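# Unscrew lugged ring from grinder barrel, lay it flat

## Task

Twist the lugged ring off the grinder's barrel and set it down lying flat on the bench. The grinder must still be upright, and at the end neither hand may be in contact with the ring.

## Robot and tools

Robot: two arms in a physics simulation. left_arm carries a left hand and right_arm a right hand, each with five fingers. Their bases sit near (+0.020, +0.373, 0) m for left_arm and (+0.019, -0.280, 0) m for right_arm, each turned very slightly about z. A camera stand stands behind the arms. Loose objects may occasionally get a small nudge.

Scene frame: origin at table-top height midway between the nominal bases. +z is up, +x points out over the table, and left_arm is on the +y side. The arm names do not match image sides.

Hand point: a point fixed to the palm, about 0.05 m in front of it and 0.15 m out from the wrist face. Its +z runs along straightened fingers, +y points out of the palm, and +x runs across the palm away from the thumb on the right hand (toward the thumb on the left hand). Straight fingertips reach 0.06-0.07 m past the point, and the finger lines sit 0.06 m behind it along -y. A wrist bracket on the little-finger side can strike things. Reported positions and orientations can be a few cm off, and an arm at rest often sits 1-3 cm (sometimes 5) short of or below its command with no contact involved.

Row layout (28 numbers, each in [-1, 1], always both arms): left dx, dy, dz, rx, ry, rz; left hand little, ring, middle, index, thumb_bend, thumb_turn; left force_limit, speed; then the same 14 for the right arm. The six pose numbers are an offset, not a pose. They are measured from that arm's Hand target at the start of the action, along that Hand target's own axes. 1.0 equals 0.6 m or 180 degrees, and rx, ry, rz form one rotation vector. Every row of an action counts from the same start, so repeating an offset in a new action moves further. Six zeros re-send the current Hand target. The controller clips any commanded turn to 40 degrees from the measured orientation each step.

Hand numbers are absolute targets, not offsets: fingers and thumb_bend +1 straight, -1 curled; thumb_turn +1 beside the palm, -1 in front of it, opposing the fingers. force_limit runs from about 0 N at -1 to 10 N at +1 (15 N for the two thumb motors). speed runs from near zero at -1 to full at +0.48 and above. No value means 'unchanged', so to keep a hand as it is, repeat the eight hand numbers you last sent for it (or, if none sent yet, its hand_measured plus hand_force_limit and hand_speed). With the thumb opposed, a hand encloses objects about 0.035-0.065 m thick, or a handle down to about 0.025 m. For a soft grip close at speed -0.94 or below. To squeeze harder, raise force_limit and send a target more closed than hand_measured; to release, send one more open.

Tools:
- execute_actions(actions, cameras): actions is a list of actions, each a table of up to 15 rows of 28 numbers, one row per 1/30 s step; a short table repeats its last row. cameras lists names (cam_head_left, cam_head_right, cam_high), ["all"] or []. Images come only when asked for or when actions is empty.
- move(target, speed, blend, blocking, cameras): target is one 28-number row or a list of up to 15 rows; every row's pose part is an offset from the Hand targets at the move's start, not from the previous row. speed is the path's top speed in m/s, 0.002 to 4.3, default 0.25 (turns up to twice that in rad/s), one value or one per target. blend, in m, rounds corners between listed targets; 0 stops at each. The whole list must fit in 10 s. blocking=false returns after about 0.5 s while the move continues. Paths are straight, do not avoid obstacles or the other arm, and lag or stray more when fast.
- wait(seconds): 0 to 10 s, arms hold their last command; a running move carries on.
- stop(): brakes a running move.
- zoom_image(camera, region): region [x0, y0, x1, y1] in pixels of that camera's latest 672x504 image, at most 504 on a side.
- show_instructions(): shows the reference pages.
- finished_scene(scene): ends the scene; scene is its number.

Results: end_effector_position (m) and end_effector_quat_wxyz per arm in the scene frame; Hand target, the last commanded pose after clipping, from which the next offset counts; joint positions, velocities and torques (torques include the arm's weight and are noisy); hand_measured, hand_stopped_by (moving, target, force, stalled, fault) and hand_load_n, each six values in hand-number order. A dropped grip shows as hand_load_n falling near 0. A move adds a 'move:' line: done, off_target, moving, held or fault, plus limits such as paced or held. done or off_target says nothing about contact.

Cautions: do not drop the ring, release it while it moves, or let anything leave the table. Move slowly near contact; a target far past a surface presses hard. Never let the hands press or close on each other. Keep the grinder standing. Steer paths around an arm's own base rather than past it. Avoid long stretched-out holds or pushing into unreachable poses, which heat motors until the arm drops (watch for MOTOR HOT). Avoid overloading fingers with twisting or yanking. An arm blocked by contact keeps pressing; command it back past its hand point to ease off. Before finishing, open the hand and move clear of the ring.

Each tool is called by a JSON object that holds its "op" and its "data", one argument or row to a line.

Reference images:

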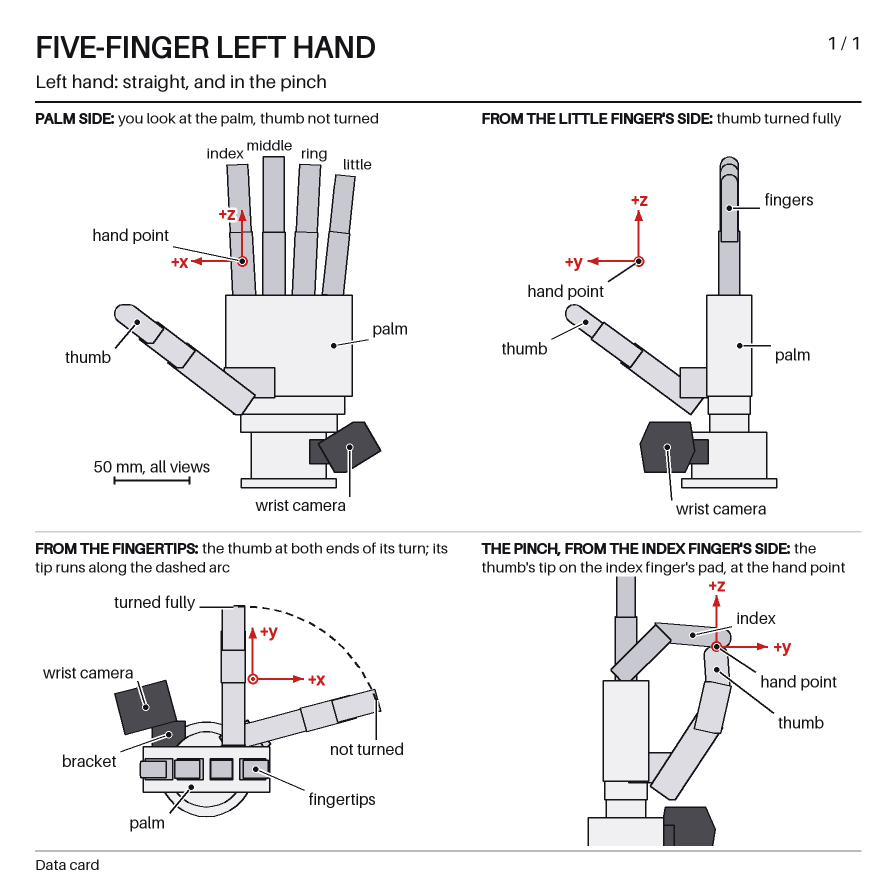

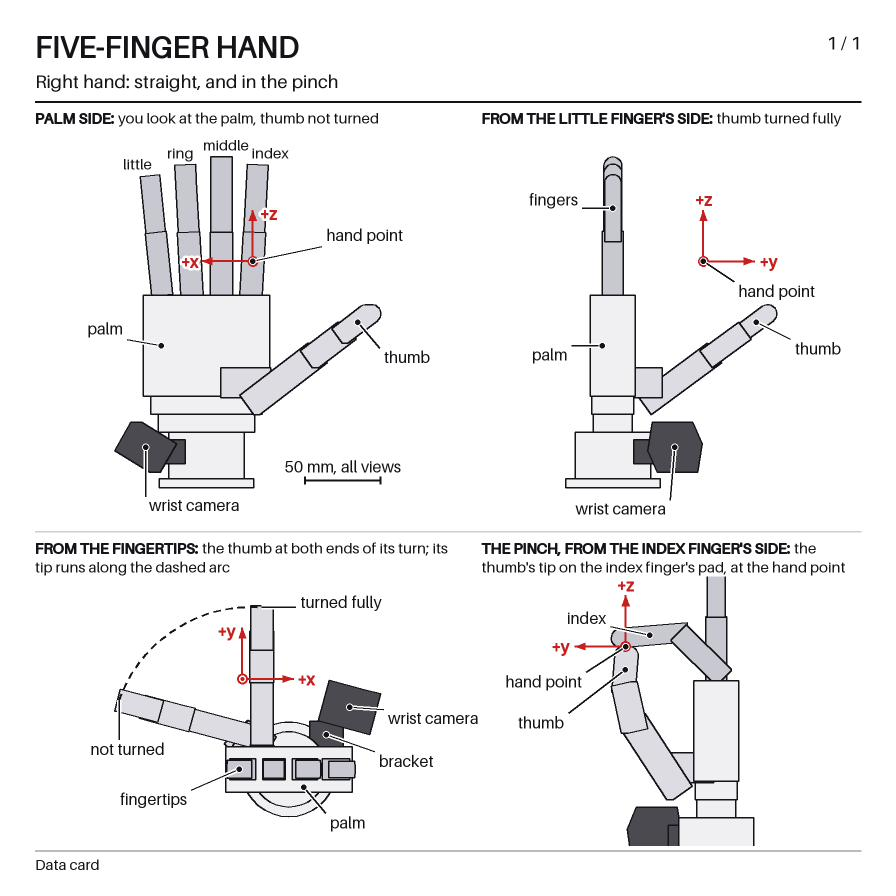

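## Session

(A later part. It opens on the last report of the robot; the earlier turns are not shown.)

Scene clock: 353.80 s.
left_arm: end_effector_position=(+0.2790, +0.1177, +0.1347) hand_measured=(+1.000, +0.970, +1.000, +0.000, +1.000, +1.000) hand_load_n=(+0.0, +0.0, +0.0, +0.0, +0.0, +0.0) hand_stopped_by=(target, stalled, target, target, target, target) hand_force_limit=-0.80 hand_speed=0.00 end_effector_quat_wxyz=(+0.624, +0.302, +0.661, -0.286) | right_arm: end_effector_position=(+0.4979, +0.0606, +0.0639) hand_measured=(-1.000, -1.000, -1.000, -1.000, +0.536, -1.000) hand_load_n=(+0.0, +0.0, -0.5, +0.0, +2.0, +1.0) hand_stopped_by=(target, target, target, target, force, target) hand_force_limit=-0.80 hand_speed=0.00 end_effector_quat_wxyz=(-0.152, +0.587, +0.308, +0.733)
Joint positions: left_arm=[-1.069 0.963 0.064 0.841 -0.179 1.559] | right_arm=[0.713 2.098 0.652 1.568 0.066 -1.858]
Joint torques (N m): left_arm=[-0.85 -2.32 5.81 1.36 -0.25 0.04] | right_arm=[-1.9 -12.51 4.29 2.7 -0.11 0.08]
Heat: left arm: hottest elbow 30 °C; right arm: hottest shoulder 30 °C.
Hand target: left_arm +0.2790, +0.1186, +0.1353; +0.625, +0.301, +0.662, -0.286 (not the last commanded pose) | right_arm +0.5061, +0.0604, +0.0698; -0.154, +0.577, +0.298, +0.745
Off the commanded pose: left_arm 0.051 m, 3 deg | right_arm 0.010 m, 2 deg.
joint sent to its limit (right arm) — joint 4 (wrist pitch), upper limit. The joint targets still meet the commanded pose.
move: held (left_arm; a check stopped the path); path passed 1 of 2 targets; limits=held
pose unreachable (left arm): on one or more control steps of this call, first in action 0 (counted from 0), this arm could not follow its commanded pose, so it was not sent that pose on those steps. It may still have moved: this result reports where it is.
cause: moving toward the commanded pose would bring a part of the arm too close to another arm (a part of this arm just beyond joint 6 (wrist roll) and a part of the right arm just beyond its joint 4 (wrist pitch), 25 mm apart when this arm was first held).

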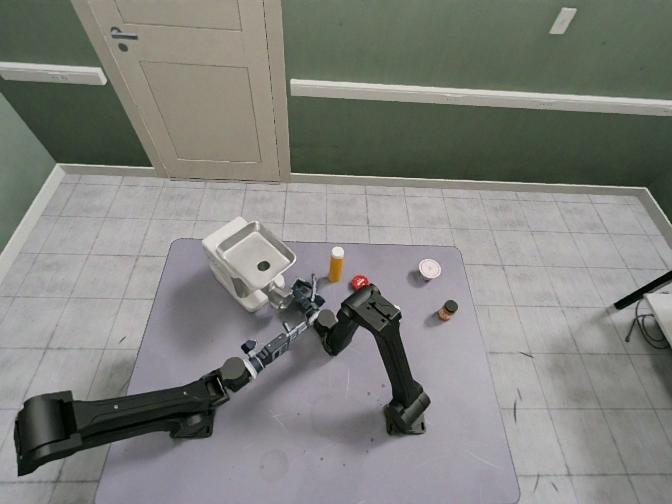

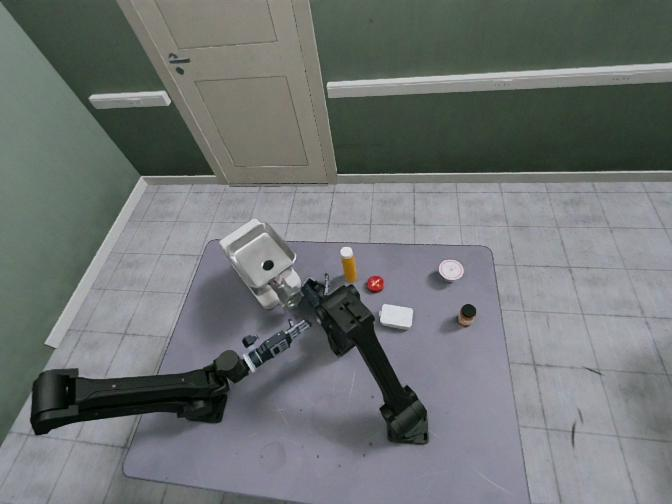

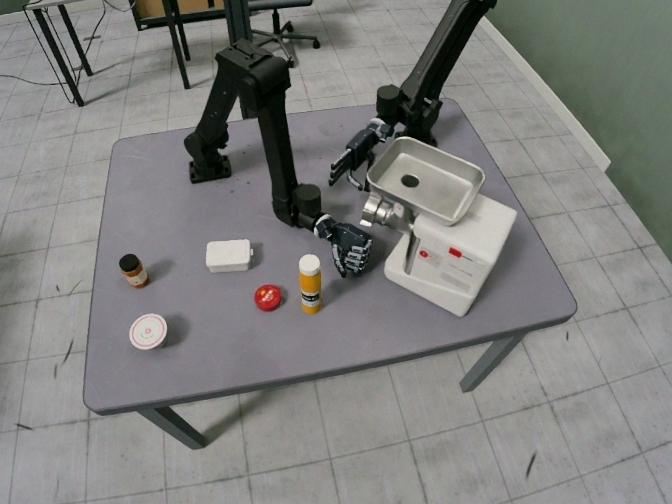

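{"op": "move", "data": {
  "target": [0,0,0.05,0,0,0,1,1,1,0,1,1,-0.8,0, -0.0137,0.0481,0.0017,0,0,0,-1,-1,-1,-1,0.1,-1,-0.8,0],
  "speed": 0.12,
  "cameras": ["all"]
}}

{"op": "zoom_image", "data": {
  "camera": "cam_high",
  "region": [320, 150, 420, 250]
}}

{"op": "zoom_image", "data": {
  "camera": "cam_head_left",
  "region": [240, 260, 330, 350]
}}

{"op": "zoom_image", "data": {
  "camera": "cam_head_right",
  "region": [240, 260, 330, 350]
}}

Scene clock: 356.60 s.
left_arm: end_effector_position=(+0.2846, +0.1106, +0.1102) hand_measured=(+1.000, +0.970, +1.000, +0.000, +1.000, +1.000) hand_load_n=(+0.0, +0.0, +0.0, +0.0, +0.0, +0.0) hand_stopped_by=(target, stalled, target, target, target, target) hand_force_limit=-0.80 hand_speed=0.00 end_effector_quat_wxyz=(+0.605, +0.315, +0.677, -0.276) | right_arm: end_effector_position=(+0.5172, +0.0382, +0.0643) hand_measured=(-1.000, -1.000, -1.000, -1.000, +0.536, -1.000) hand_load_n=(+0.0, +0.0, +0.0, +0.0, +2.0, +1.0) hand_stopped_by=(target, target, target, target, force, target) hand_force_limit=-0.80 hand_speed=0.00 end_effector_quat_wxyz=(-0.149, +0.586, +0.310, +0.734)
Joint positions: left_arm=[-1.056 1.115 0.078 0.919 -0.159 1.559] | right_arm=[0.638 2.098 0.652 1.568 -0.009 -1.856]
Joint torques (N m): left_arm=[-0.15 -1.96 8.39 2.33 -0.03 0.07] | right_arm=[-1.96 -12.4 4.36 2.73 -0.11 0.15]
Heat: left arm: hottest elbow 30 °C; right arm: hottest shoulder 30 °C.
Hand target: left_arm +0.2987, +0.0961, +0.1336; +0.625, +0.301, +0.662, -0.285 | right_arm +0.5259, +0.0376, +0.0699; -0.153, +0.577, +0.298, +0.745
Off the commanded pose: left_arm 0.031 m, 3 deg | right_arm 0.010 m, 2 deg.
joint sent to its limit (right arm) — joint 4 (wrist pitch), upper limit. The joint targets still meet the commanded pose.
move: off_target (left_arm)

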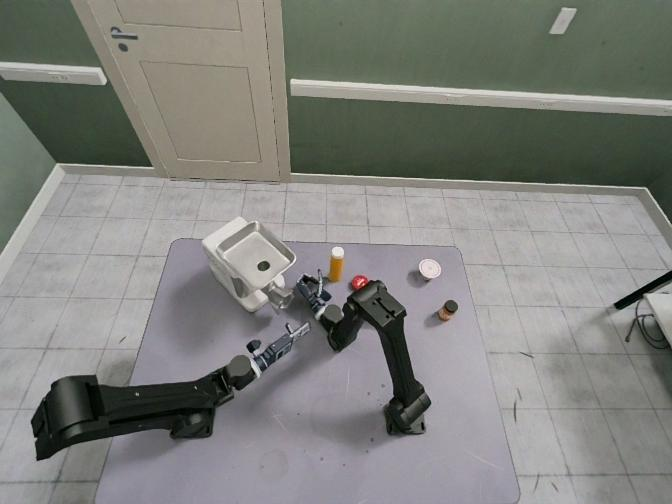

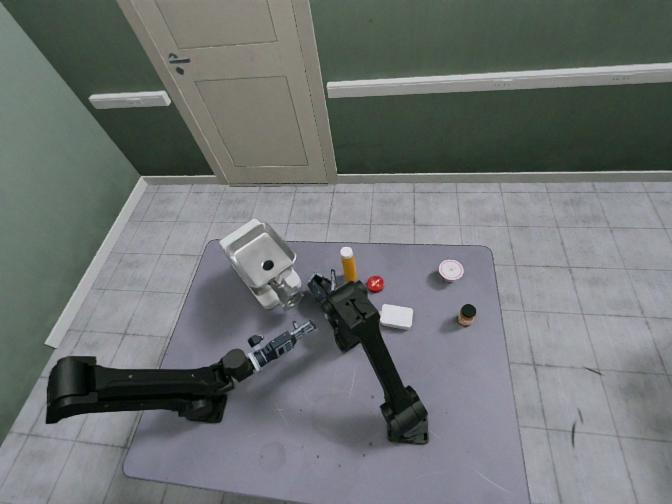

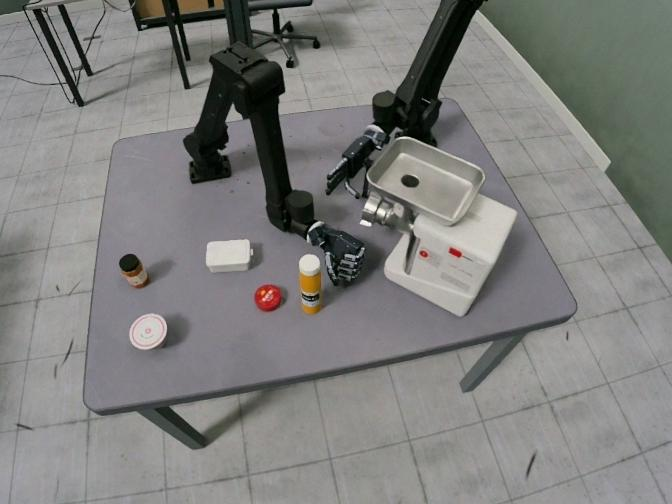

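Scaled by 5.040 from the camera's 672x504 image, which has a finer 960x720 frame.

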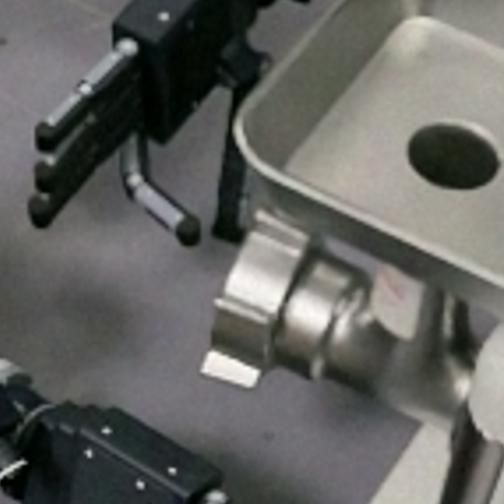

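Scaled by 5.600 from the camera's 672x504 image, which has a finer 960x720 frame.

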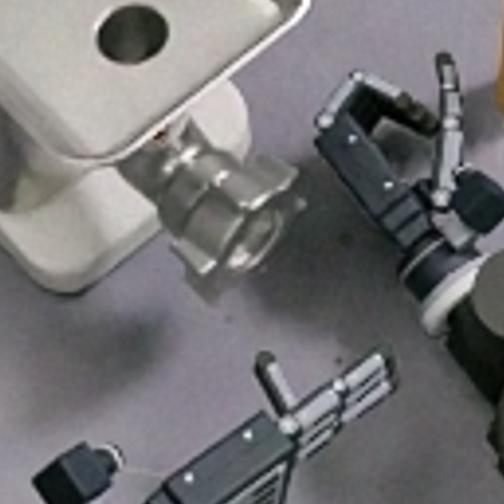

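Scaled by 5.600 from the camera's 672x504 image, which has a finer 960x720 frame.

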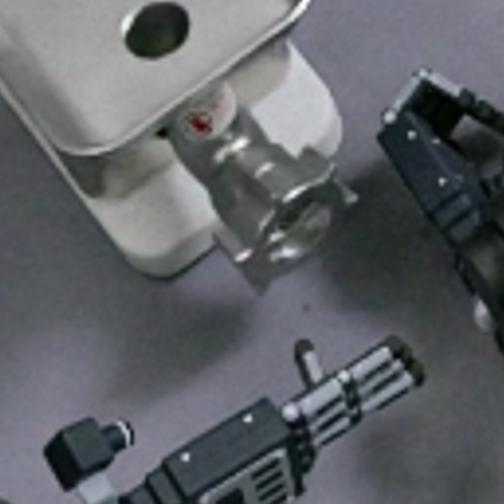

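{"op": "move", "data": {
  "target": [-0.03,0.055,0.055,0,0,0,1,1,1,0,1,1,-0.8,0, 0,0,0,0,0,0,-1,-1,-1,-1,0.1,-1,-0.8,0],
  "speed": 0.12,
  "cameras": ["all"]
}}

{"op": "zoom_image", "data": {
  "camera": "cam_high",
  "region": [320, 150, 420, 250]
}}

{"op": "zoom_image", "data": {
  "camera": "cam_head_left",
  "region": [240, 260, 330, 350]
}}

{"op": "zoom_image", "data": {
  "camera": "cam_head_right",
  "region": [240, 260, 330, 350]
}}

Scene clock: 358.67 s.
left_arm: end_effector_position=(+0.3297, +0.1037, +0.1290) hand_measured=(+1.000, +0.970, +1.000, +0.000, +1.000, +1.000) hand_load_n=(+0.0, +0.0, +0.0, +0.0, +0.0, -0.5) hand_stopped_by=(target, stalled, target, target, target, target) hand_force_limit=-0.80 hand_speed=0.00 end_effector_quat_wxyz=(+0.609, +0.307, +0.674, -0.284) | right_arm: end_effector_position=(+0.5172, +0.0382, +0.0643) hand_measured=(-1.000, -1.000, -1.000, -1.000, +0.536, -1.000) hand_load_n=(+0.0, +0.0, -0.5, +0.0, +2.0, +1.0) hand_stopped_by=(target, target, target, target, force, target) hand_force_limit=-0.80 hand_speed=0.00 end_effector_quat_wxyz=(-0.149, +0.586, +0.310, +0.734)
Joint positions: left_arm=[-0.892 1.151 0.169 0.885 0.004 1.562] | right_arm=[0.638 2.098 0.652 1.568 -0.009 -1.856]
Joint torques (N m): left_arm=[0.03 -3.6 8.88 1.51 0 0.14] | right_arm=[-1.9 -12.4 4.34 2.71 -0.11 0.15]
Heat: left arm: hottest elbow 30 °C; right arm: hottest shoulder 30 °C.
Hand target: left_arm +0.3459, +0.0920, +0.1497; +0.625, +0.301, +0.662, -0.285 | right_arm +0.5259, +0.0376, +0.0699; -0.153, +0.577, +0.298, +0.745
Off the commanded pose: left_arm 0.029 m, 2 deg | right_arm 0.010 m, 2 deg.
joint sent to its limit (right arm) — joint 4 (wrist pitch), upper limit. The joint targets still meet the commanded pose.
move: off_target (left_arm)

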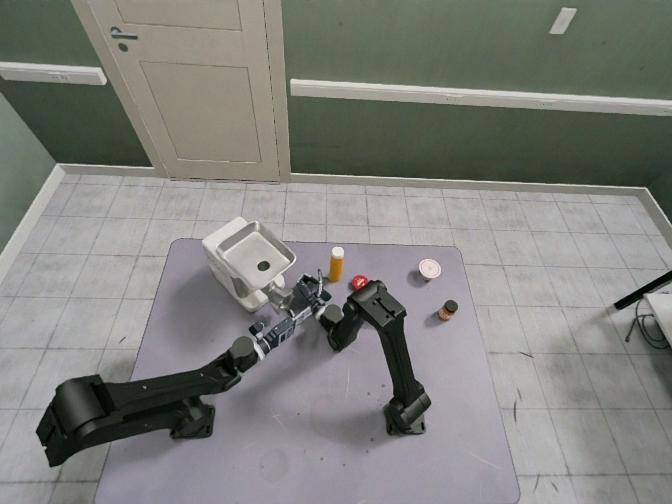

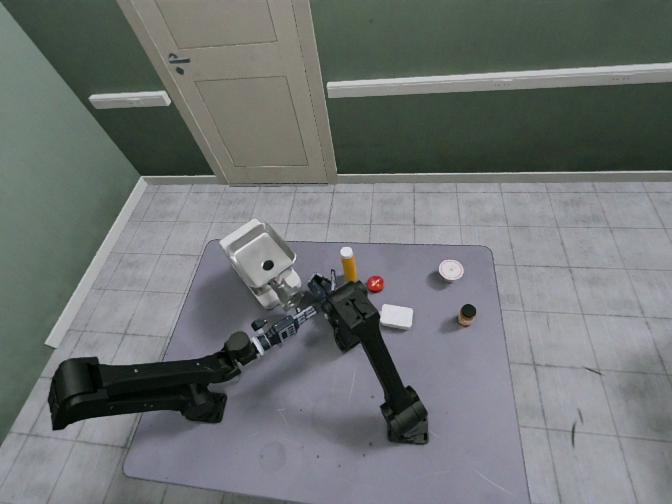

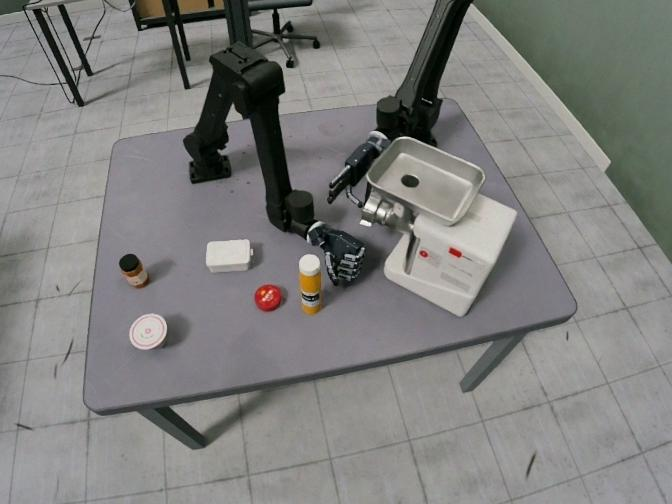

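Scaled by 5.040 from the camera's 672x504 image, which has a finer 960x720 frame.

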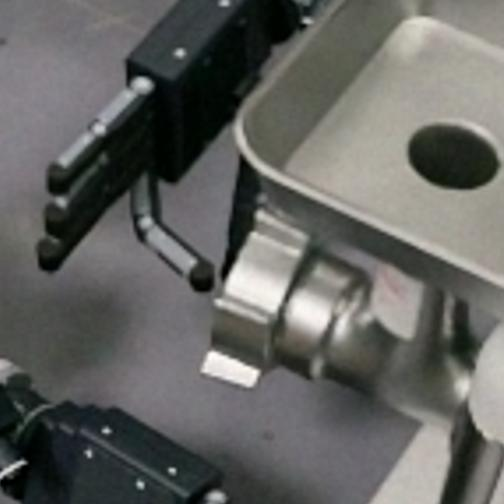

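Scaled by 5.600 from the camera's 672x504 image, which has a finer 960x720 frame.

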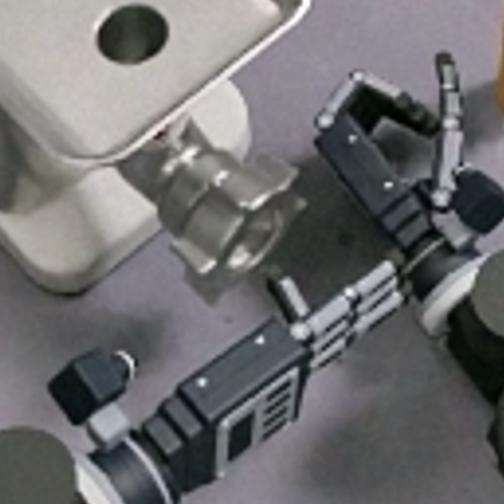

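Scaled by 5.600 from the camera's 672x504 image, which has a finer 960x720 frame.

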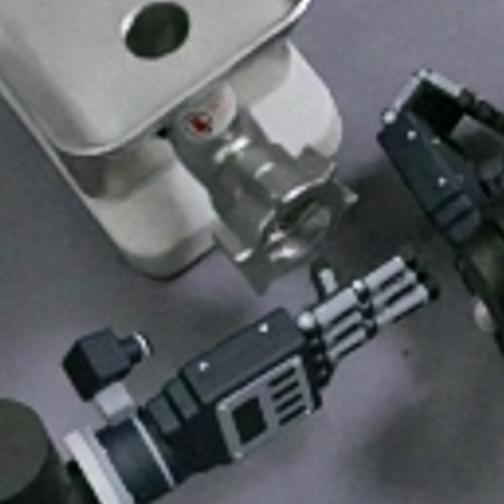

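{"op": "move", "data": {
  "target": [-0.01,0.035,0.003,0,0,0,1,1,1,0,1,1,-0.8,0, 0,0,0,0,0,0,-1,-1,-1,-1,0.1,-1,-0.8,0],
  "speed": 0.1,
  "cameras": ["all"]
}}

{"op": "zoom_image", "data": {
  "camera": "cam_high",
  "region": [340, 170, 400, 230]
}}

{"op": "zoom_image", "data": {
  "camera": "cam_head_left",
  "region": [255, 270, 325, 340]
}}

{"op": "zoom_image", "data": {
  "camera": "cam_head_right",
  "region": [260, 270, 330, 340]
}}

Scene clock: 360.10 s.
left_arm: end_effector_position=(+0.3458, +0.1145, +0.1296) hand_measured=(+1.000, +0.970, +1.000, +0.000, +1.000, +1.000) hand_load_n=(+0.0, +0.0, +0.0, +0.0, +0.0, +0.0) hand_stopped_by=(target, stalled, target, target, target, target) hand_force_limit=-0.80 hand_speed=0.00 end_effector_quat_wxyz=(+0.605, +0.307, +0.678, -0.284) | right_arm: end_effector_position=(+0.5172, +0.0382, +0.0643) hand_measured=(-1.000, -1.000, -1.000, -1.000, +0.536, -1.000) hand_load_n=(+0.0, +0.0, -0.5, +0.5, +2.0, +1.0) hand_stopped_by=(target, target, target, target, force, target) hand_force_limit=-0.80 hand_speed=0.00 end_effector_quat_wxyz=(-0.149, +0.586, +0.310, +0.734)
Joint positions: left_arm=[-0.803 1.145 0.182 0.856 0.092 1.566] | right_arm=[0.638 2.098 0.652 1.568 -0.009 -1.856]
Joint torques (N m): left_arm=[-0.32 -4.66 9.14 1.35 0.01 0.13] | right_arm=[-1.96 -12.45 4.36 2.73 -0.11 0.15]
Heat: left arm: hottest elbow 30 °C; right arm: hottest shoulder 30 °C.
Hand target: left_arm +0.3631, +0.1042, +0.1555; +0.625, +0.301, +0.662, -0.285 | right_arm +0.5259, +0.0376, +0.0699; -0.153, +0.577, +0.298, +0.745
Off the commanded pose: left_arm 0.033 m, 3 deg | right_arm 0.010 m, 2 deg.
joint sent to its limit (right arm) — joint 4 (wrist pitch), upper limit. The joint targets still meet the commanded pose.
move: off_target (left_arm)

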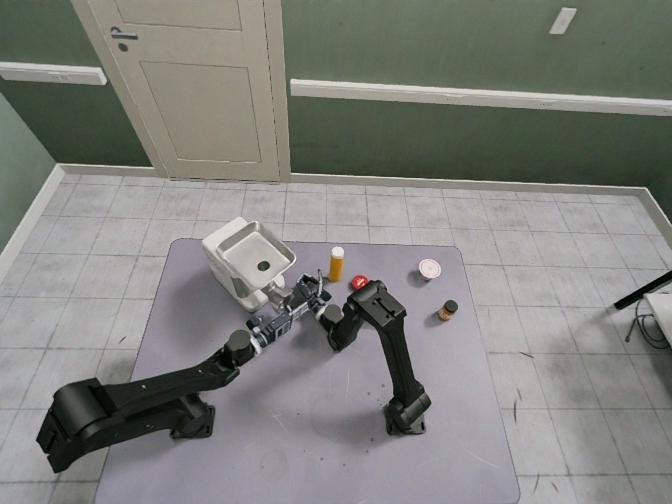

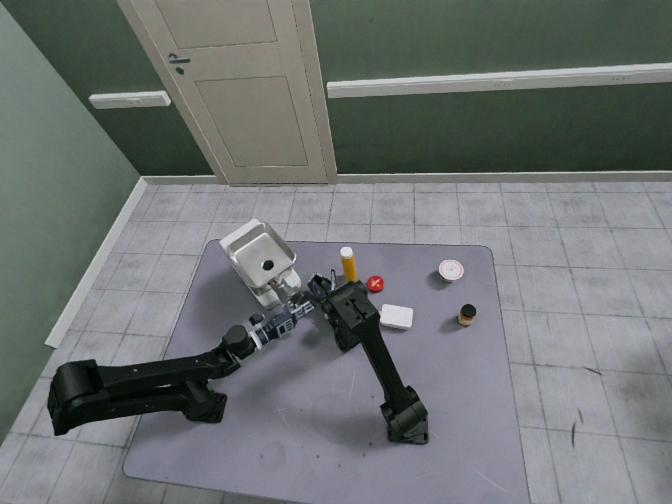

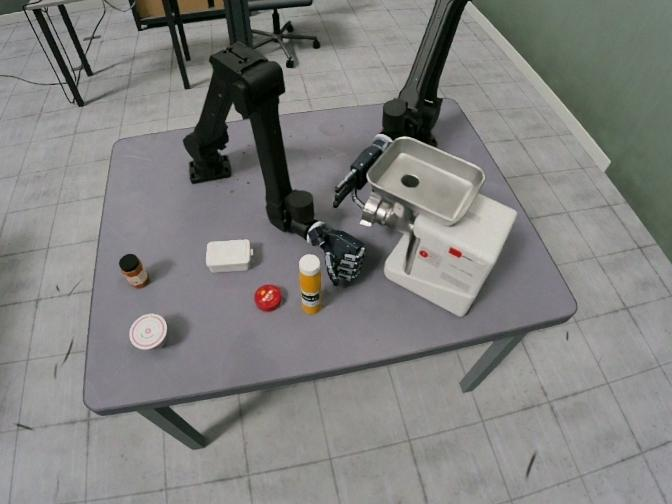

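Scaled by 8.400 from the camera's 672x504 image, which has a finer 960x720 frame.

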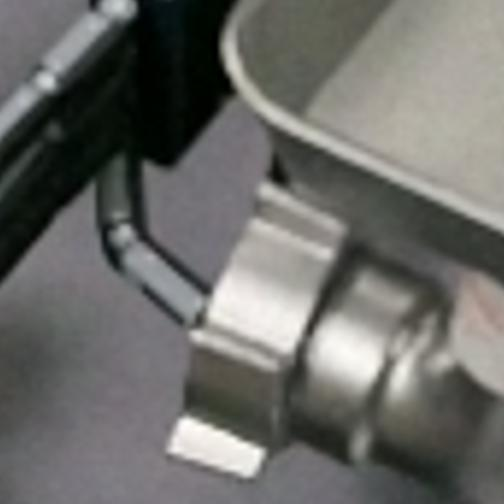

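Scaled by 7.200 from the camera's 672x504 image, which has a finer 960x720 frame.

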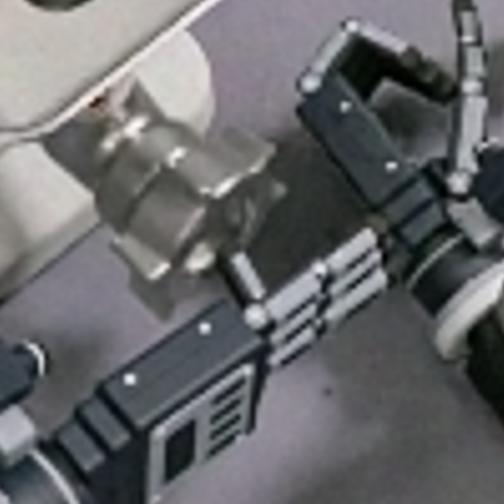

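Scaled by 7.200 from the camera's 672x504 image, which has a finer 960x720 frame.

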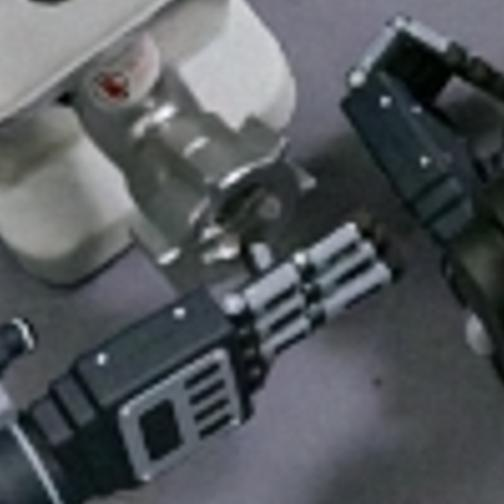

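{"op": "move", "data": {
  "target": [-0.011,0.022,0.0,0,0,0,1,1,1,0,1,1,-0.8,0, 0,0,0,0,0,0,-1,-1,-1,-1,0.1,-1,-0.8,0],
  "speed": 0.06,
  "cameras": ["all"]
}}

{"op": "zoom_image", "data": {
  "camera": "cam_high",
  "region": [340, 170, 400, 230]
}}

{"op": "zoom_image", "data": {
  "camera": "cam_head_left",
  "region": [265, 280, 310, 325]
}}

{"op": "zoom_image", "data": {
  "camera": "cam_head_right",
  "region": [275, 280, 320, 325]
}}

Scene clock: 361.67 s.
left_arm: end_effector_position=(+0.3550, +0.1218, +0.1342) hand_measured=(+1.000, +0.970, +1.000, +0.000, +1.000, +1.000) hand_load_n=(+0.0, +0.0, +0.0, +0.0, +0.0, +0.0) hand_stopped_by=(target, stalled, target, target, target, target) hand_force_limit=-0.80 hand_speed=0.00 end_effector_quat_wxyz=(+0.604, +0.306, +0.679, -0.285) | right_arm: end_effector_position=(+0.5172, +0.0382, +0.0643) hand_measured=(-1.000, -1.000, -1.000, -1.000, +0.536, -1.000) hand_load_n=(+0.0, +0.0, -0.5, +0.0, +2.0, +1.0) hand_stopped_by=(target, target, target, target, force, target) hand_force_limit=-0.80 hand_speed=0.00 end_effector_quat_wxyz=(-0.149, +0.586, +0.310, +0.734)
Joint positions: left_arm=[-0.749 1.121 0.193 0.818 0.147 1.569] | right_arm=[0.638 2.098 0.652 1.568 -0.009 -1.856]
Joint torques (N m): left_arm=[0.15 -4.54 9.51 1.33 -0.01 0.12] | right_arm=[-1.9 -12.51 4.36 2.7 -0.11 0.15]
Heat: left arm: hottest elbow 30 °C; right arm: hottest shoulder 30 °C.
Hand target: left_arm +0.3733, +0.1126, +0.1621; +0.625, +0.301, +0.662, -0.285 | right_arm +0.5259, +0.0376, +0.0699; -0.153, +0.577, +0.298, +0.745
Off the commanded pose: left_arm 0.035 m, 3 deg | right_arm 0.010 m, 2 deg.
joint sent to its limit (right arm) — joint 4 (wrist pitch), upper limit. The joint targets still meet the commanded pose.
move: off_target (left_arm)

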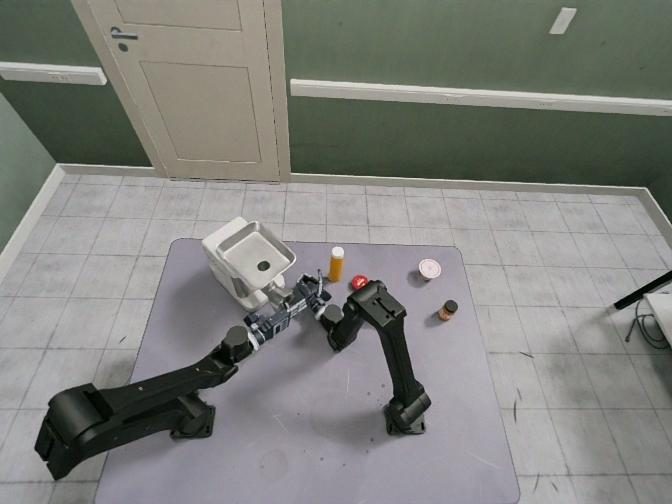

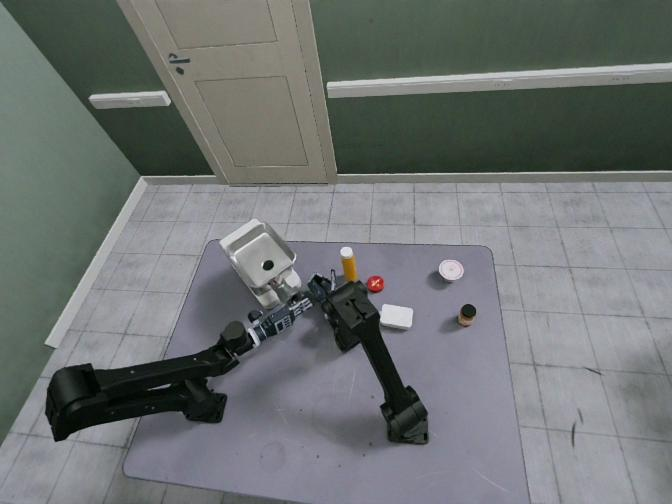

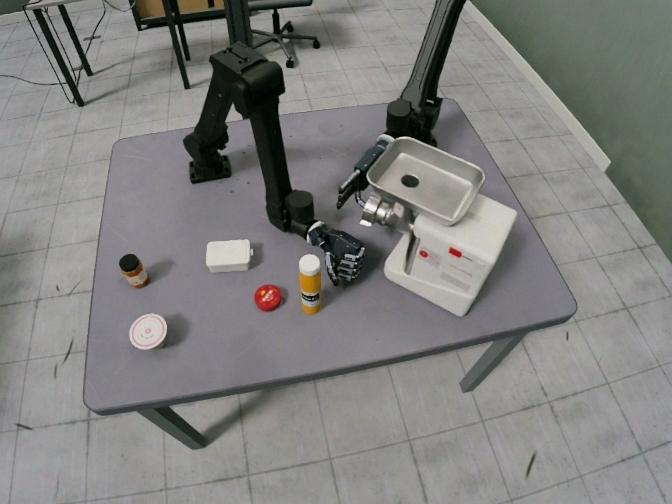

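Scaled by 8.400 from the camera's 672x504 image, which has a finer 960x720 frame.

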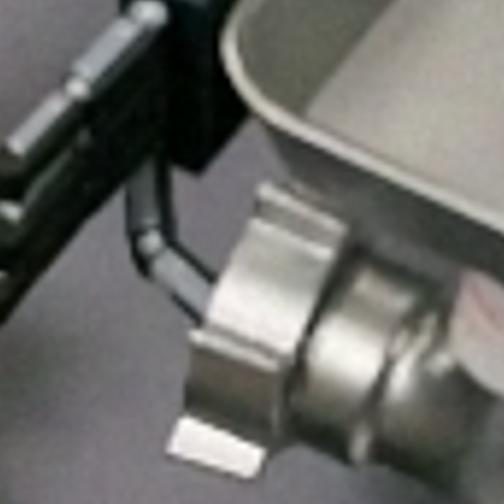

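Scaled by 11.200 from the camera's 672x504 image, which has a finer 960x720 frame.

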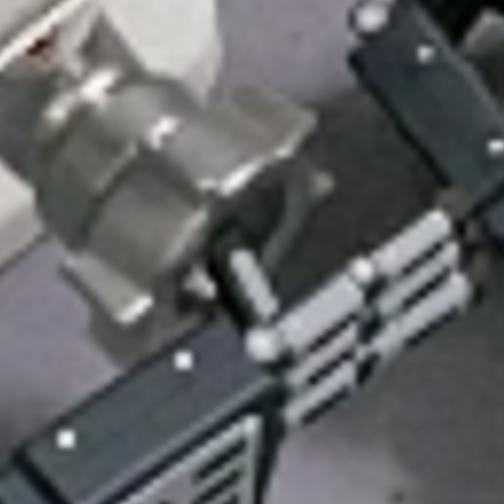

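Scaled by 11.200 from the camera's 672x504 image, which has a finer 960x720 frame.

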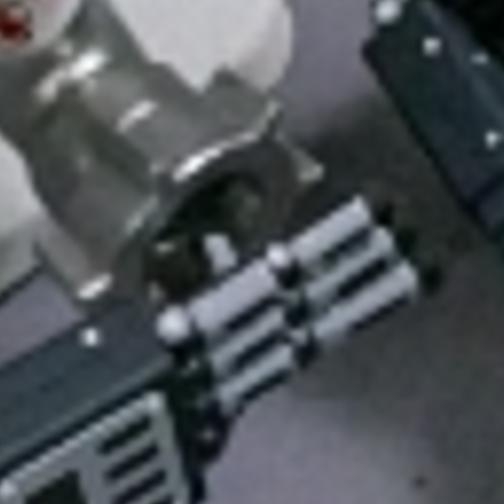

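{"op": "move", "data": {
  "target": [
    [0,0,0,0,0,0,1,1,1,0,1,1,-0.8,0, 0.0252,-0.0882,-0.0031,0,0,0,-1,-1,-1,-1,0.1,-1,-0.8,0],
    [0,0,0,0,0,0,1,1,1,0,1,1,-0.8,0, 0.2077,-0.0373,0.0270,0,0,0,-1,-1,-1,-1,0.1,-1,-0.8,0],
    [0,0,0,0,0,0,1,1,1,0,1,1,-0.8,0, 0.1825,0.0509,0.0301,0,0,0,-1,-1,-1,-1,0.1,-1,-0.8,0],
    [0,0,0,0,0,0,1,1,1,0,1,1,-0.8,0, 0,0,0,0,0,0,-1,-1,-1,-1,0.1,-1,-0.8,0]
  ],
  "speed": 0.18,
  "blend": [0.006, 0.01, 0.01, 0],
  "cameras": ["all"]
}}

{"op": "zoom_image", "data": {
  "camera": "cam_high",
  "region": [340, 170, 400, 230]
}}

{"op": "zoom_image", "data": {
  "camera": "cam_head_left",
  "region": [265, 280, 310, 325]
}}

{"op": "zoom_image", "data": {
  "camera": "cam_head_right",
  "region": [275, 280, 320, 325]
}}

Scene clock: 365.10 s.
left_arm: end_effector_position=(+0.3606, +0.1171, +0.1469) hand_measured=(+1.000, +0.970, +1.000, +0.000, +1.000, +1.000) hand_load_n=(+0.0, +0.0, +0.0, +0.0, +0.0, +0.0) hand_stopped_by=(target, stalled, target, target, target, target) hand_force_limit=-0.80 hand_speed=0.00 end_effector_quat_wxyz=(+0.613, +0.304, +0.670, -0.289) | right_arm: end_effector_position=(+0.5193, +0.0354, +0.0645) hand_measured=(-1.000, -1.000, -1.000, -1.000, +0.536, -1.000) hand_load_n=(+0.0, +0.0, +0.0, +0.0, +2.0, +1.0) hand_stopped_by=(target, target, target, target, force, target) hand_force_limit=-0.80 hand_speed=0.00 end_effector_quat_wxyz=(-0.148, +0.587, +0.308, +0.734)
Joint positions: left_arm=[-0.747 1.116 0.213 0.821 0.15 1.568] | right_arm=[0.632 2.098 0.653 1.568 -0.009 -1.854]
Joint torques (N m): left_arm=[0.03 -3.66 8.39 1.39 -0.06 0.14] | right_arm=[-1.44 -12.45 4.33 2.71 -0.1 0.14]
Heat: left arm: hottest elbow 31 °C; right arm: hottest shoulder 30 °C.
Hand target: left_arm +0.3733, +0.1126, +0.1620; +0.624, +0.301, +0.662, -0.285 | right_arm +0.5259, +0.0377, +0.0702; -0.154, +0.577, +0.298, +0.745
Off the commanded pose: left_arm 0.020 m, 2 deg | right_arm 0.009 m, 2 deg.
joint sent to its limit (right arm) — joint 4 (wrist pitch), upper limit. The joint targets still meet the commanded pose.
move: off_target (left_arm)

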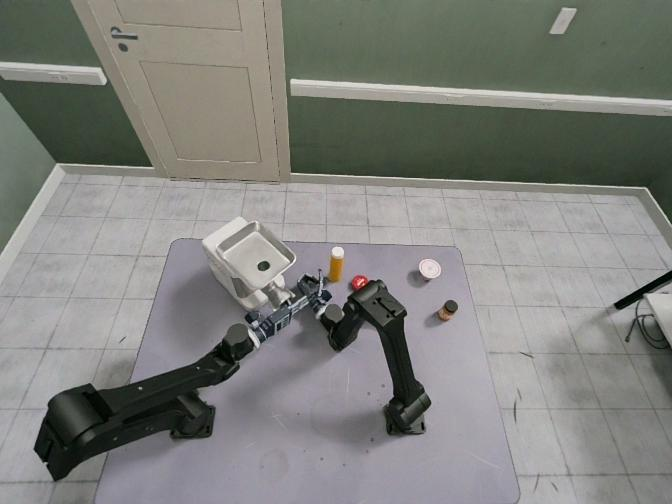

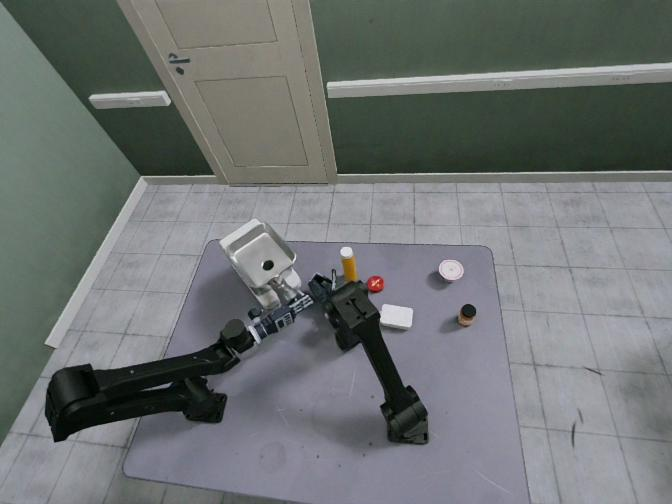

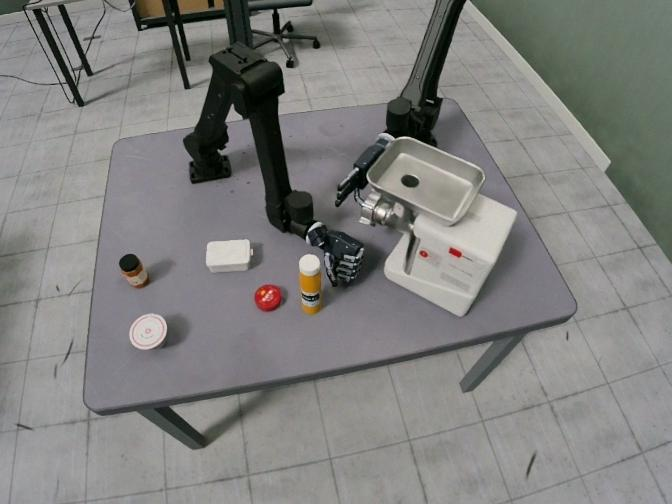

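Scaled by 8.400 from the camera's 672x504 image, which has a finer 960x720 frame.

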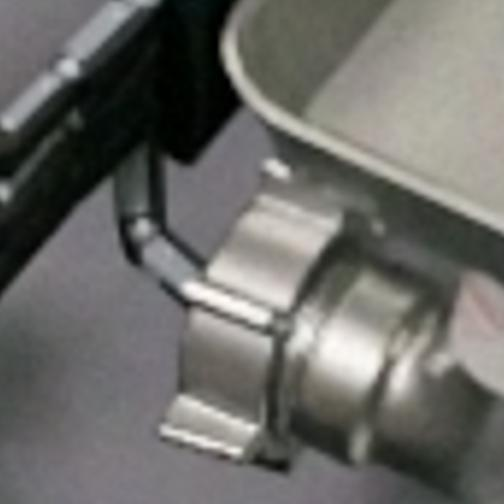

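Scaled by 11.200 from the camera's 672x504 image, which has a finer 960x720 frame.

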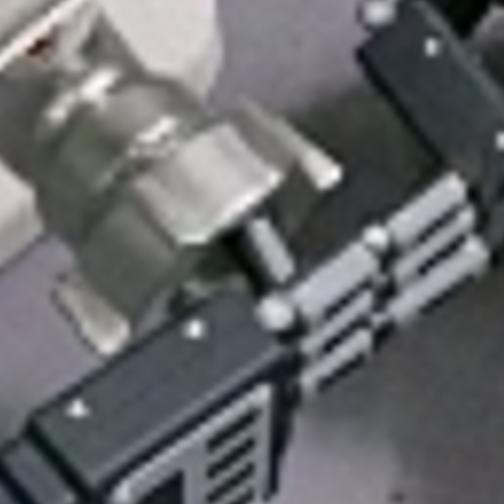

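Scaled by 11.200 from the camera's 672x504 image, which has a finer 960x720 frame.

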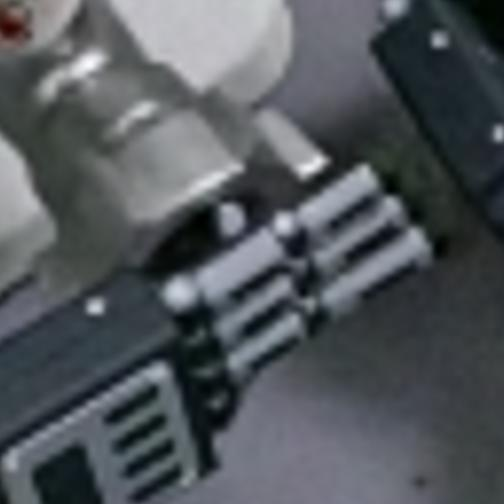

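{"op": "move", "data": {
  "target": [
    [0,0,0,0,0,0,1,1,1,0,1,1,-0.8,0, 0.0252,-0.0882,-0.0031,0,0,0,-1,-1,-1,-1,0.1,-1,-0.8,0],
    [0,0,0,0,0,0,1,1,1,0,1,1,-0.8,0, 0.2077,-0.0373,0.0270,0,0,0,-1,-1,-1,-1,0.1,-1,-0.8,0],
    [0,0,0,0,0,0,1,1,1,0,1,1,-0.8,0, 0.1825,0.0509,0.0301,0,0,0,-1,-1,-1,-1,0.1,-1,-0.8,0],
    [0,0,0,0,0,0,1,1,1,0,1,1,-0.8,0, 0,0,0,0,0,0,-1,-1,-1,-1,0.1,-1,-0.8,0],
    [0,0,0,0,0,0,1,1,1,0,1,1,-0.8,0, 0.0252,-0.0882,-0.0031,0,0,0,-1,-1,-1,-1,0.1,-1,-0.8,0],
    [0,0,0,0,0,0,1,1,1,0,1,1,-0.8,0, 0.2077,-0.0373,0.0270,0,0,0,-1,-1,-1,-1,0.1,-1,-0.8,0],
    [0,0,0,0,0,0,1,1,1,0,1,1,-0.8,0, 0.1825,0.0509,0.0301,0,0,0,-1,-1,-1,-1,0.1,-1,-0.8,0],
    [0,0,0,0,0,0,1,1,1,0,1,1,-0.8,0, 0,0,0,0,0,0,-1,-1,-1,-1,0.1,-1,-0.8,0]
  ],
  "speed": 0.2,
  "blend": [0.006, 0.01, 0.01, 0.01, 0.006, 0.01, 0.01, 0],
  "cameras": ["cam_high", "cam_head_left", "cam_head_right"]
}}

{"op": "zoom_image", "data": {
  "camera": "cam_high",
  "region": [340, 170, 400, 230]
}}

{"op": "zoom_image", "data": {
  "camera": "cam_head_left",
  "region": [265, 280, 310, 325]
}}

{"op": "zoom_image", "data": {
  "camera": "cam_head_right",
  "region": [275, 280, 320, 325]
}}

Scene clock: 369.93 s.
left_arm: end_effector_position=(+0.3635, +0.1168, +0.1509) hand_measured=(+1.000, +0.970, +1.000, +0.000, +1.000, +1.000) hand_load_n=(+0.0, -0.5, +0.0, +0.0, +0.0, +0.0) hand_stopped_by=(target, stalled, target, target, target, target) hand_force_limit=-0.80 hand_speed=0.00 end_effector_quat_wxyz=(+0.617, +0.301, +0.668, -0.288) | right_arm: end_effector_position=(+0.5183, +0.0369, +0.0643) hand_measured=(-1.000, -1.000, -1.000, -1.000, +0.536, -1.000) hand_load_n=(+0.0, +0.0, -0.5, +0.0, +1.5, +1.0) hand_stopped_by=(target, target, target, target, force, target) hand_force_limit=-0.80 hand_speed=0.00 end_effector_quat_wxyz=(-0.149, +0.586, +0.309, +0.734)
Joint positions: left_arm=[-0.744 1.116 0.22 0.823 0.149 1.568] | right_arm=[0.635 2.099 0.653 1.568 -0.009 -1.854]
Joint torques (N m): left_arm=[-0.32 -3.66 7.97 1.33 -0.02 0.11] | right_arm=[-1.73 -12.45 4.3 2.71 -0.11 0.13]
Heat: left arm: hottest elbow 31 °C; right arm: hottest shoulder 30 °C.
Hand target: left_arm +0.3733, +0.1126, +0.1620; +0.624, +0.301, +0.662, -0.285 | right_arm +0.5259, +0.0378, +0.0702; -0.154, +0.577, +0.298, +0.745
Off the commanded pose: left_arm 0.015 m, 1 deg | right_arm 0.010 m, 2 deg.
joint sent to its limit (right arm) — joint 4 (wrist pitch), upper limit. The joint targets still meet the commanded pose.
move: off_target (left_arm)

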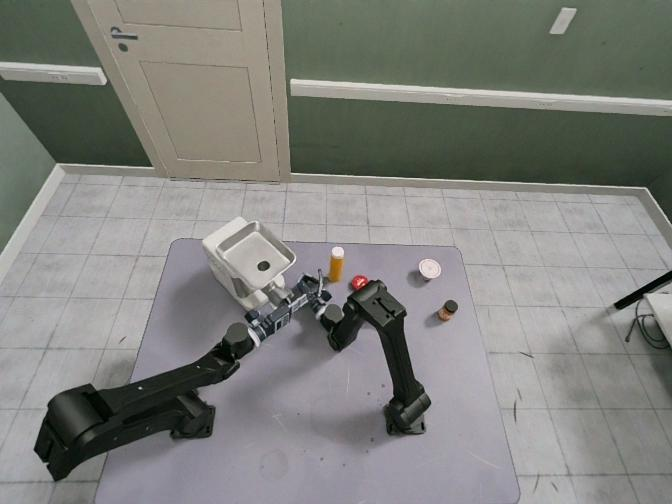

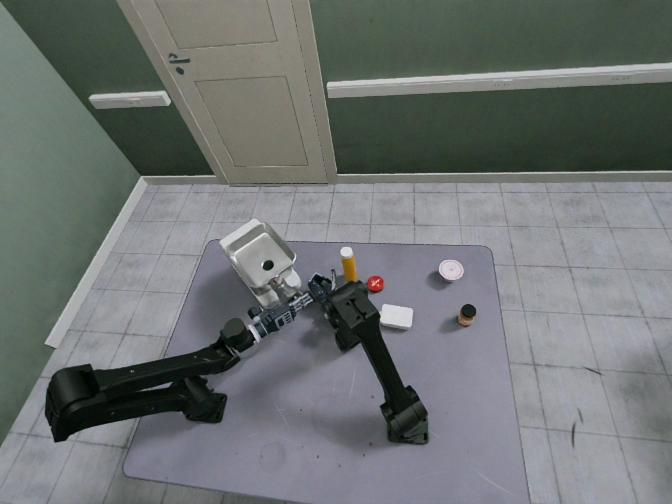

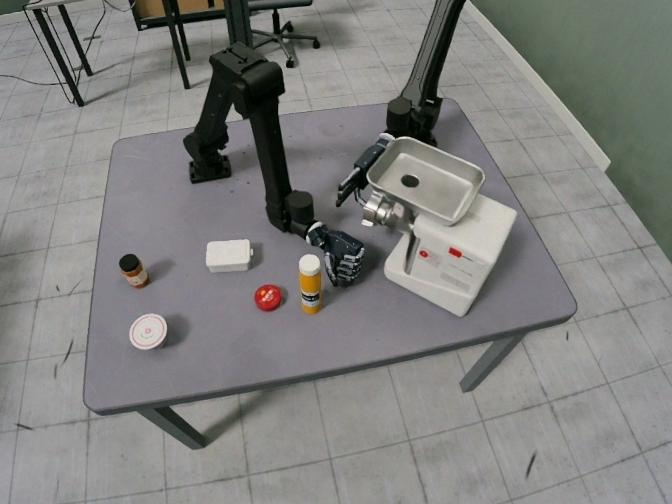

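Scaled by 8.400 from the camera's 672x504 image, which has a finer 960x720 frame.

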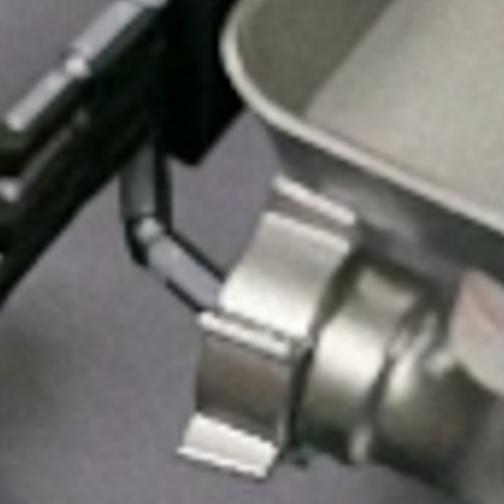

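Scaled by 11.200 from the camera's 672x504 image, which has a finer 960x720 frame.

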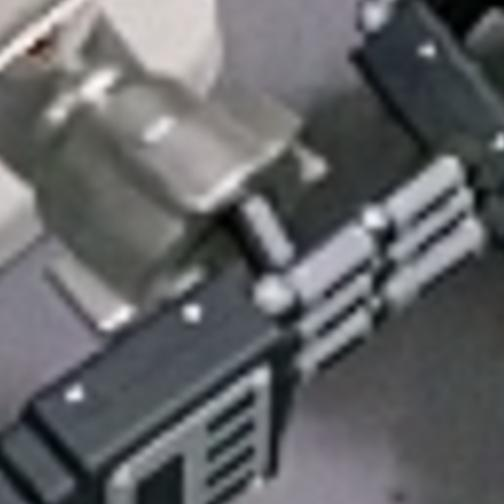

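Scaled by 11.200 from the camera's 672x504 image, which has a finer 960x720 frame.

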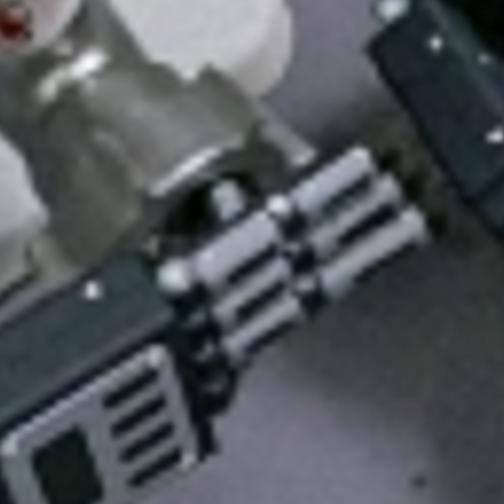

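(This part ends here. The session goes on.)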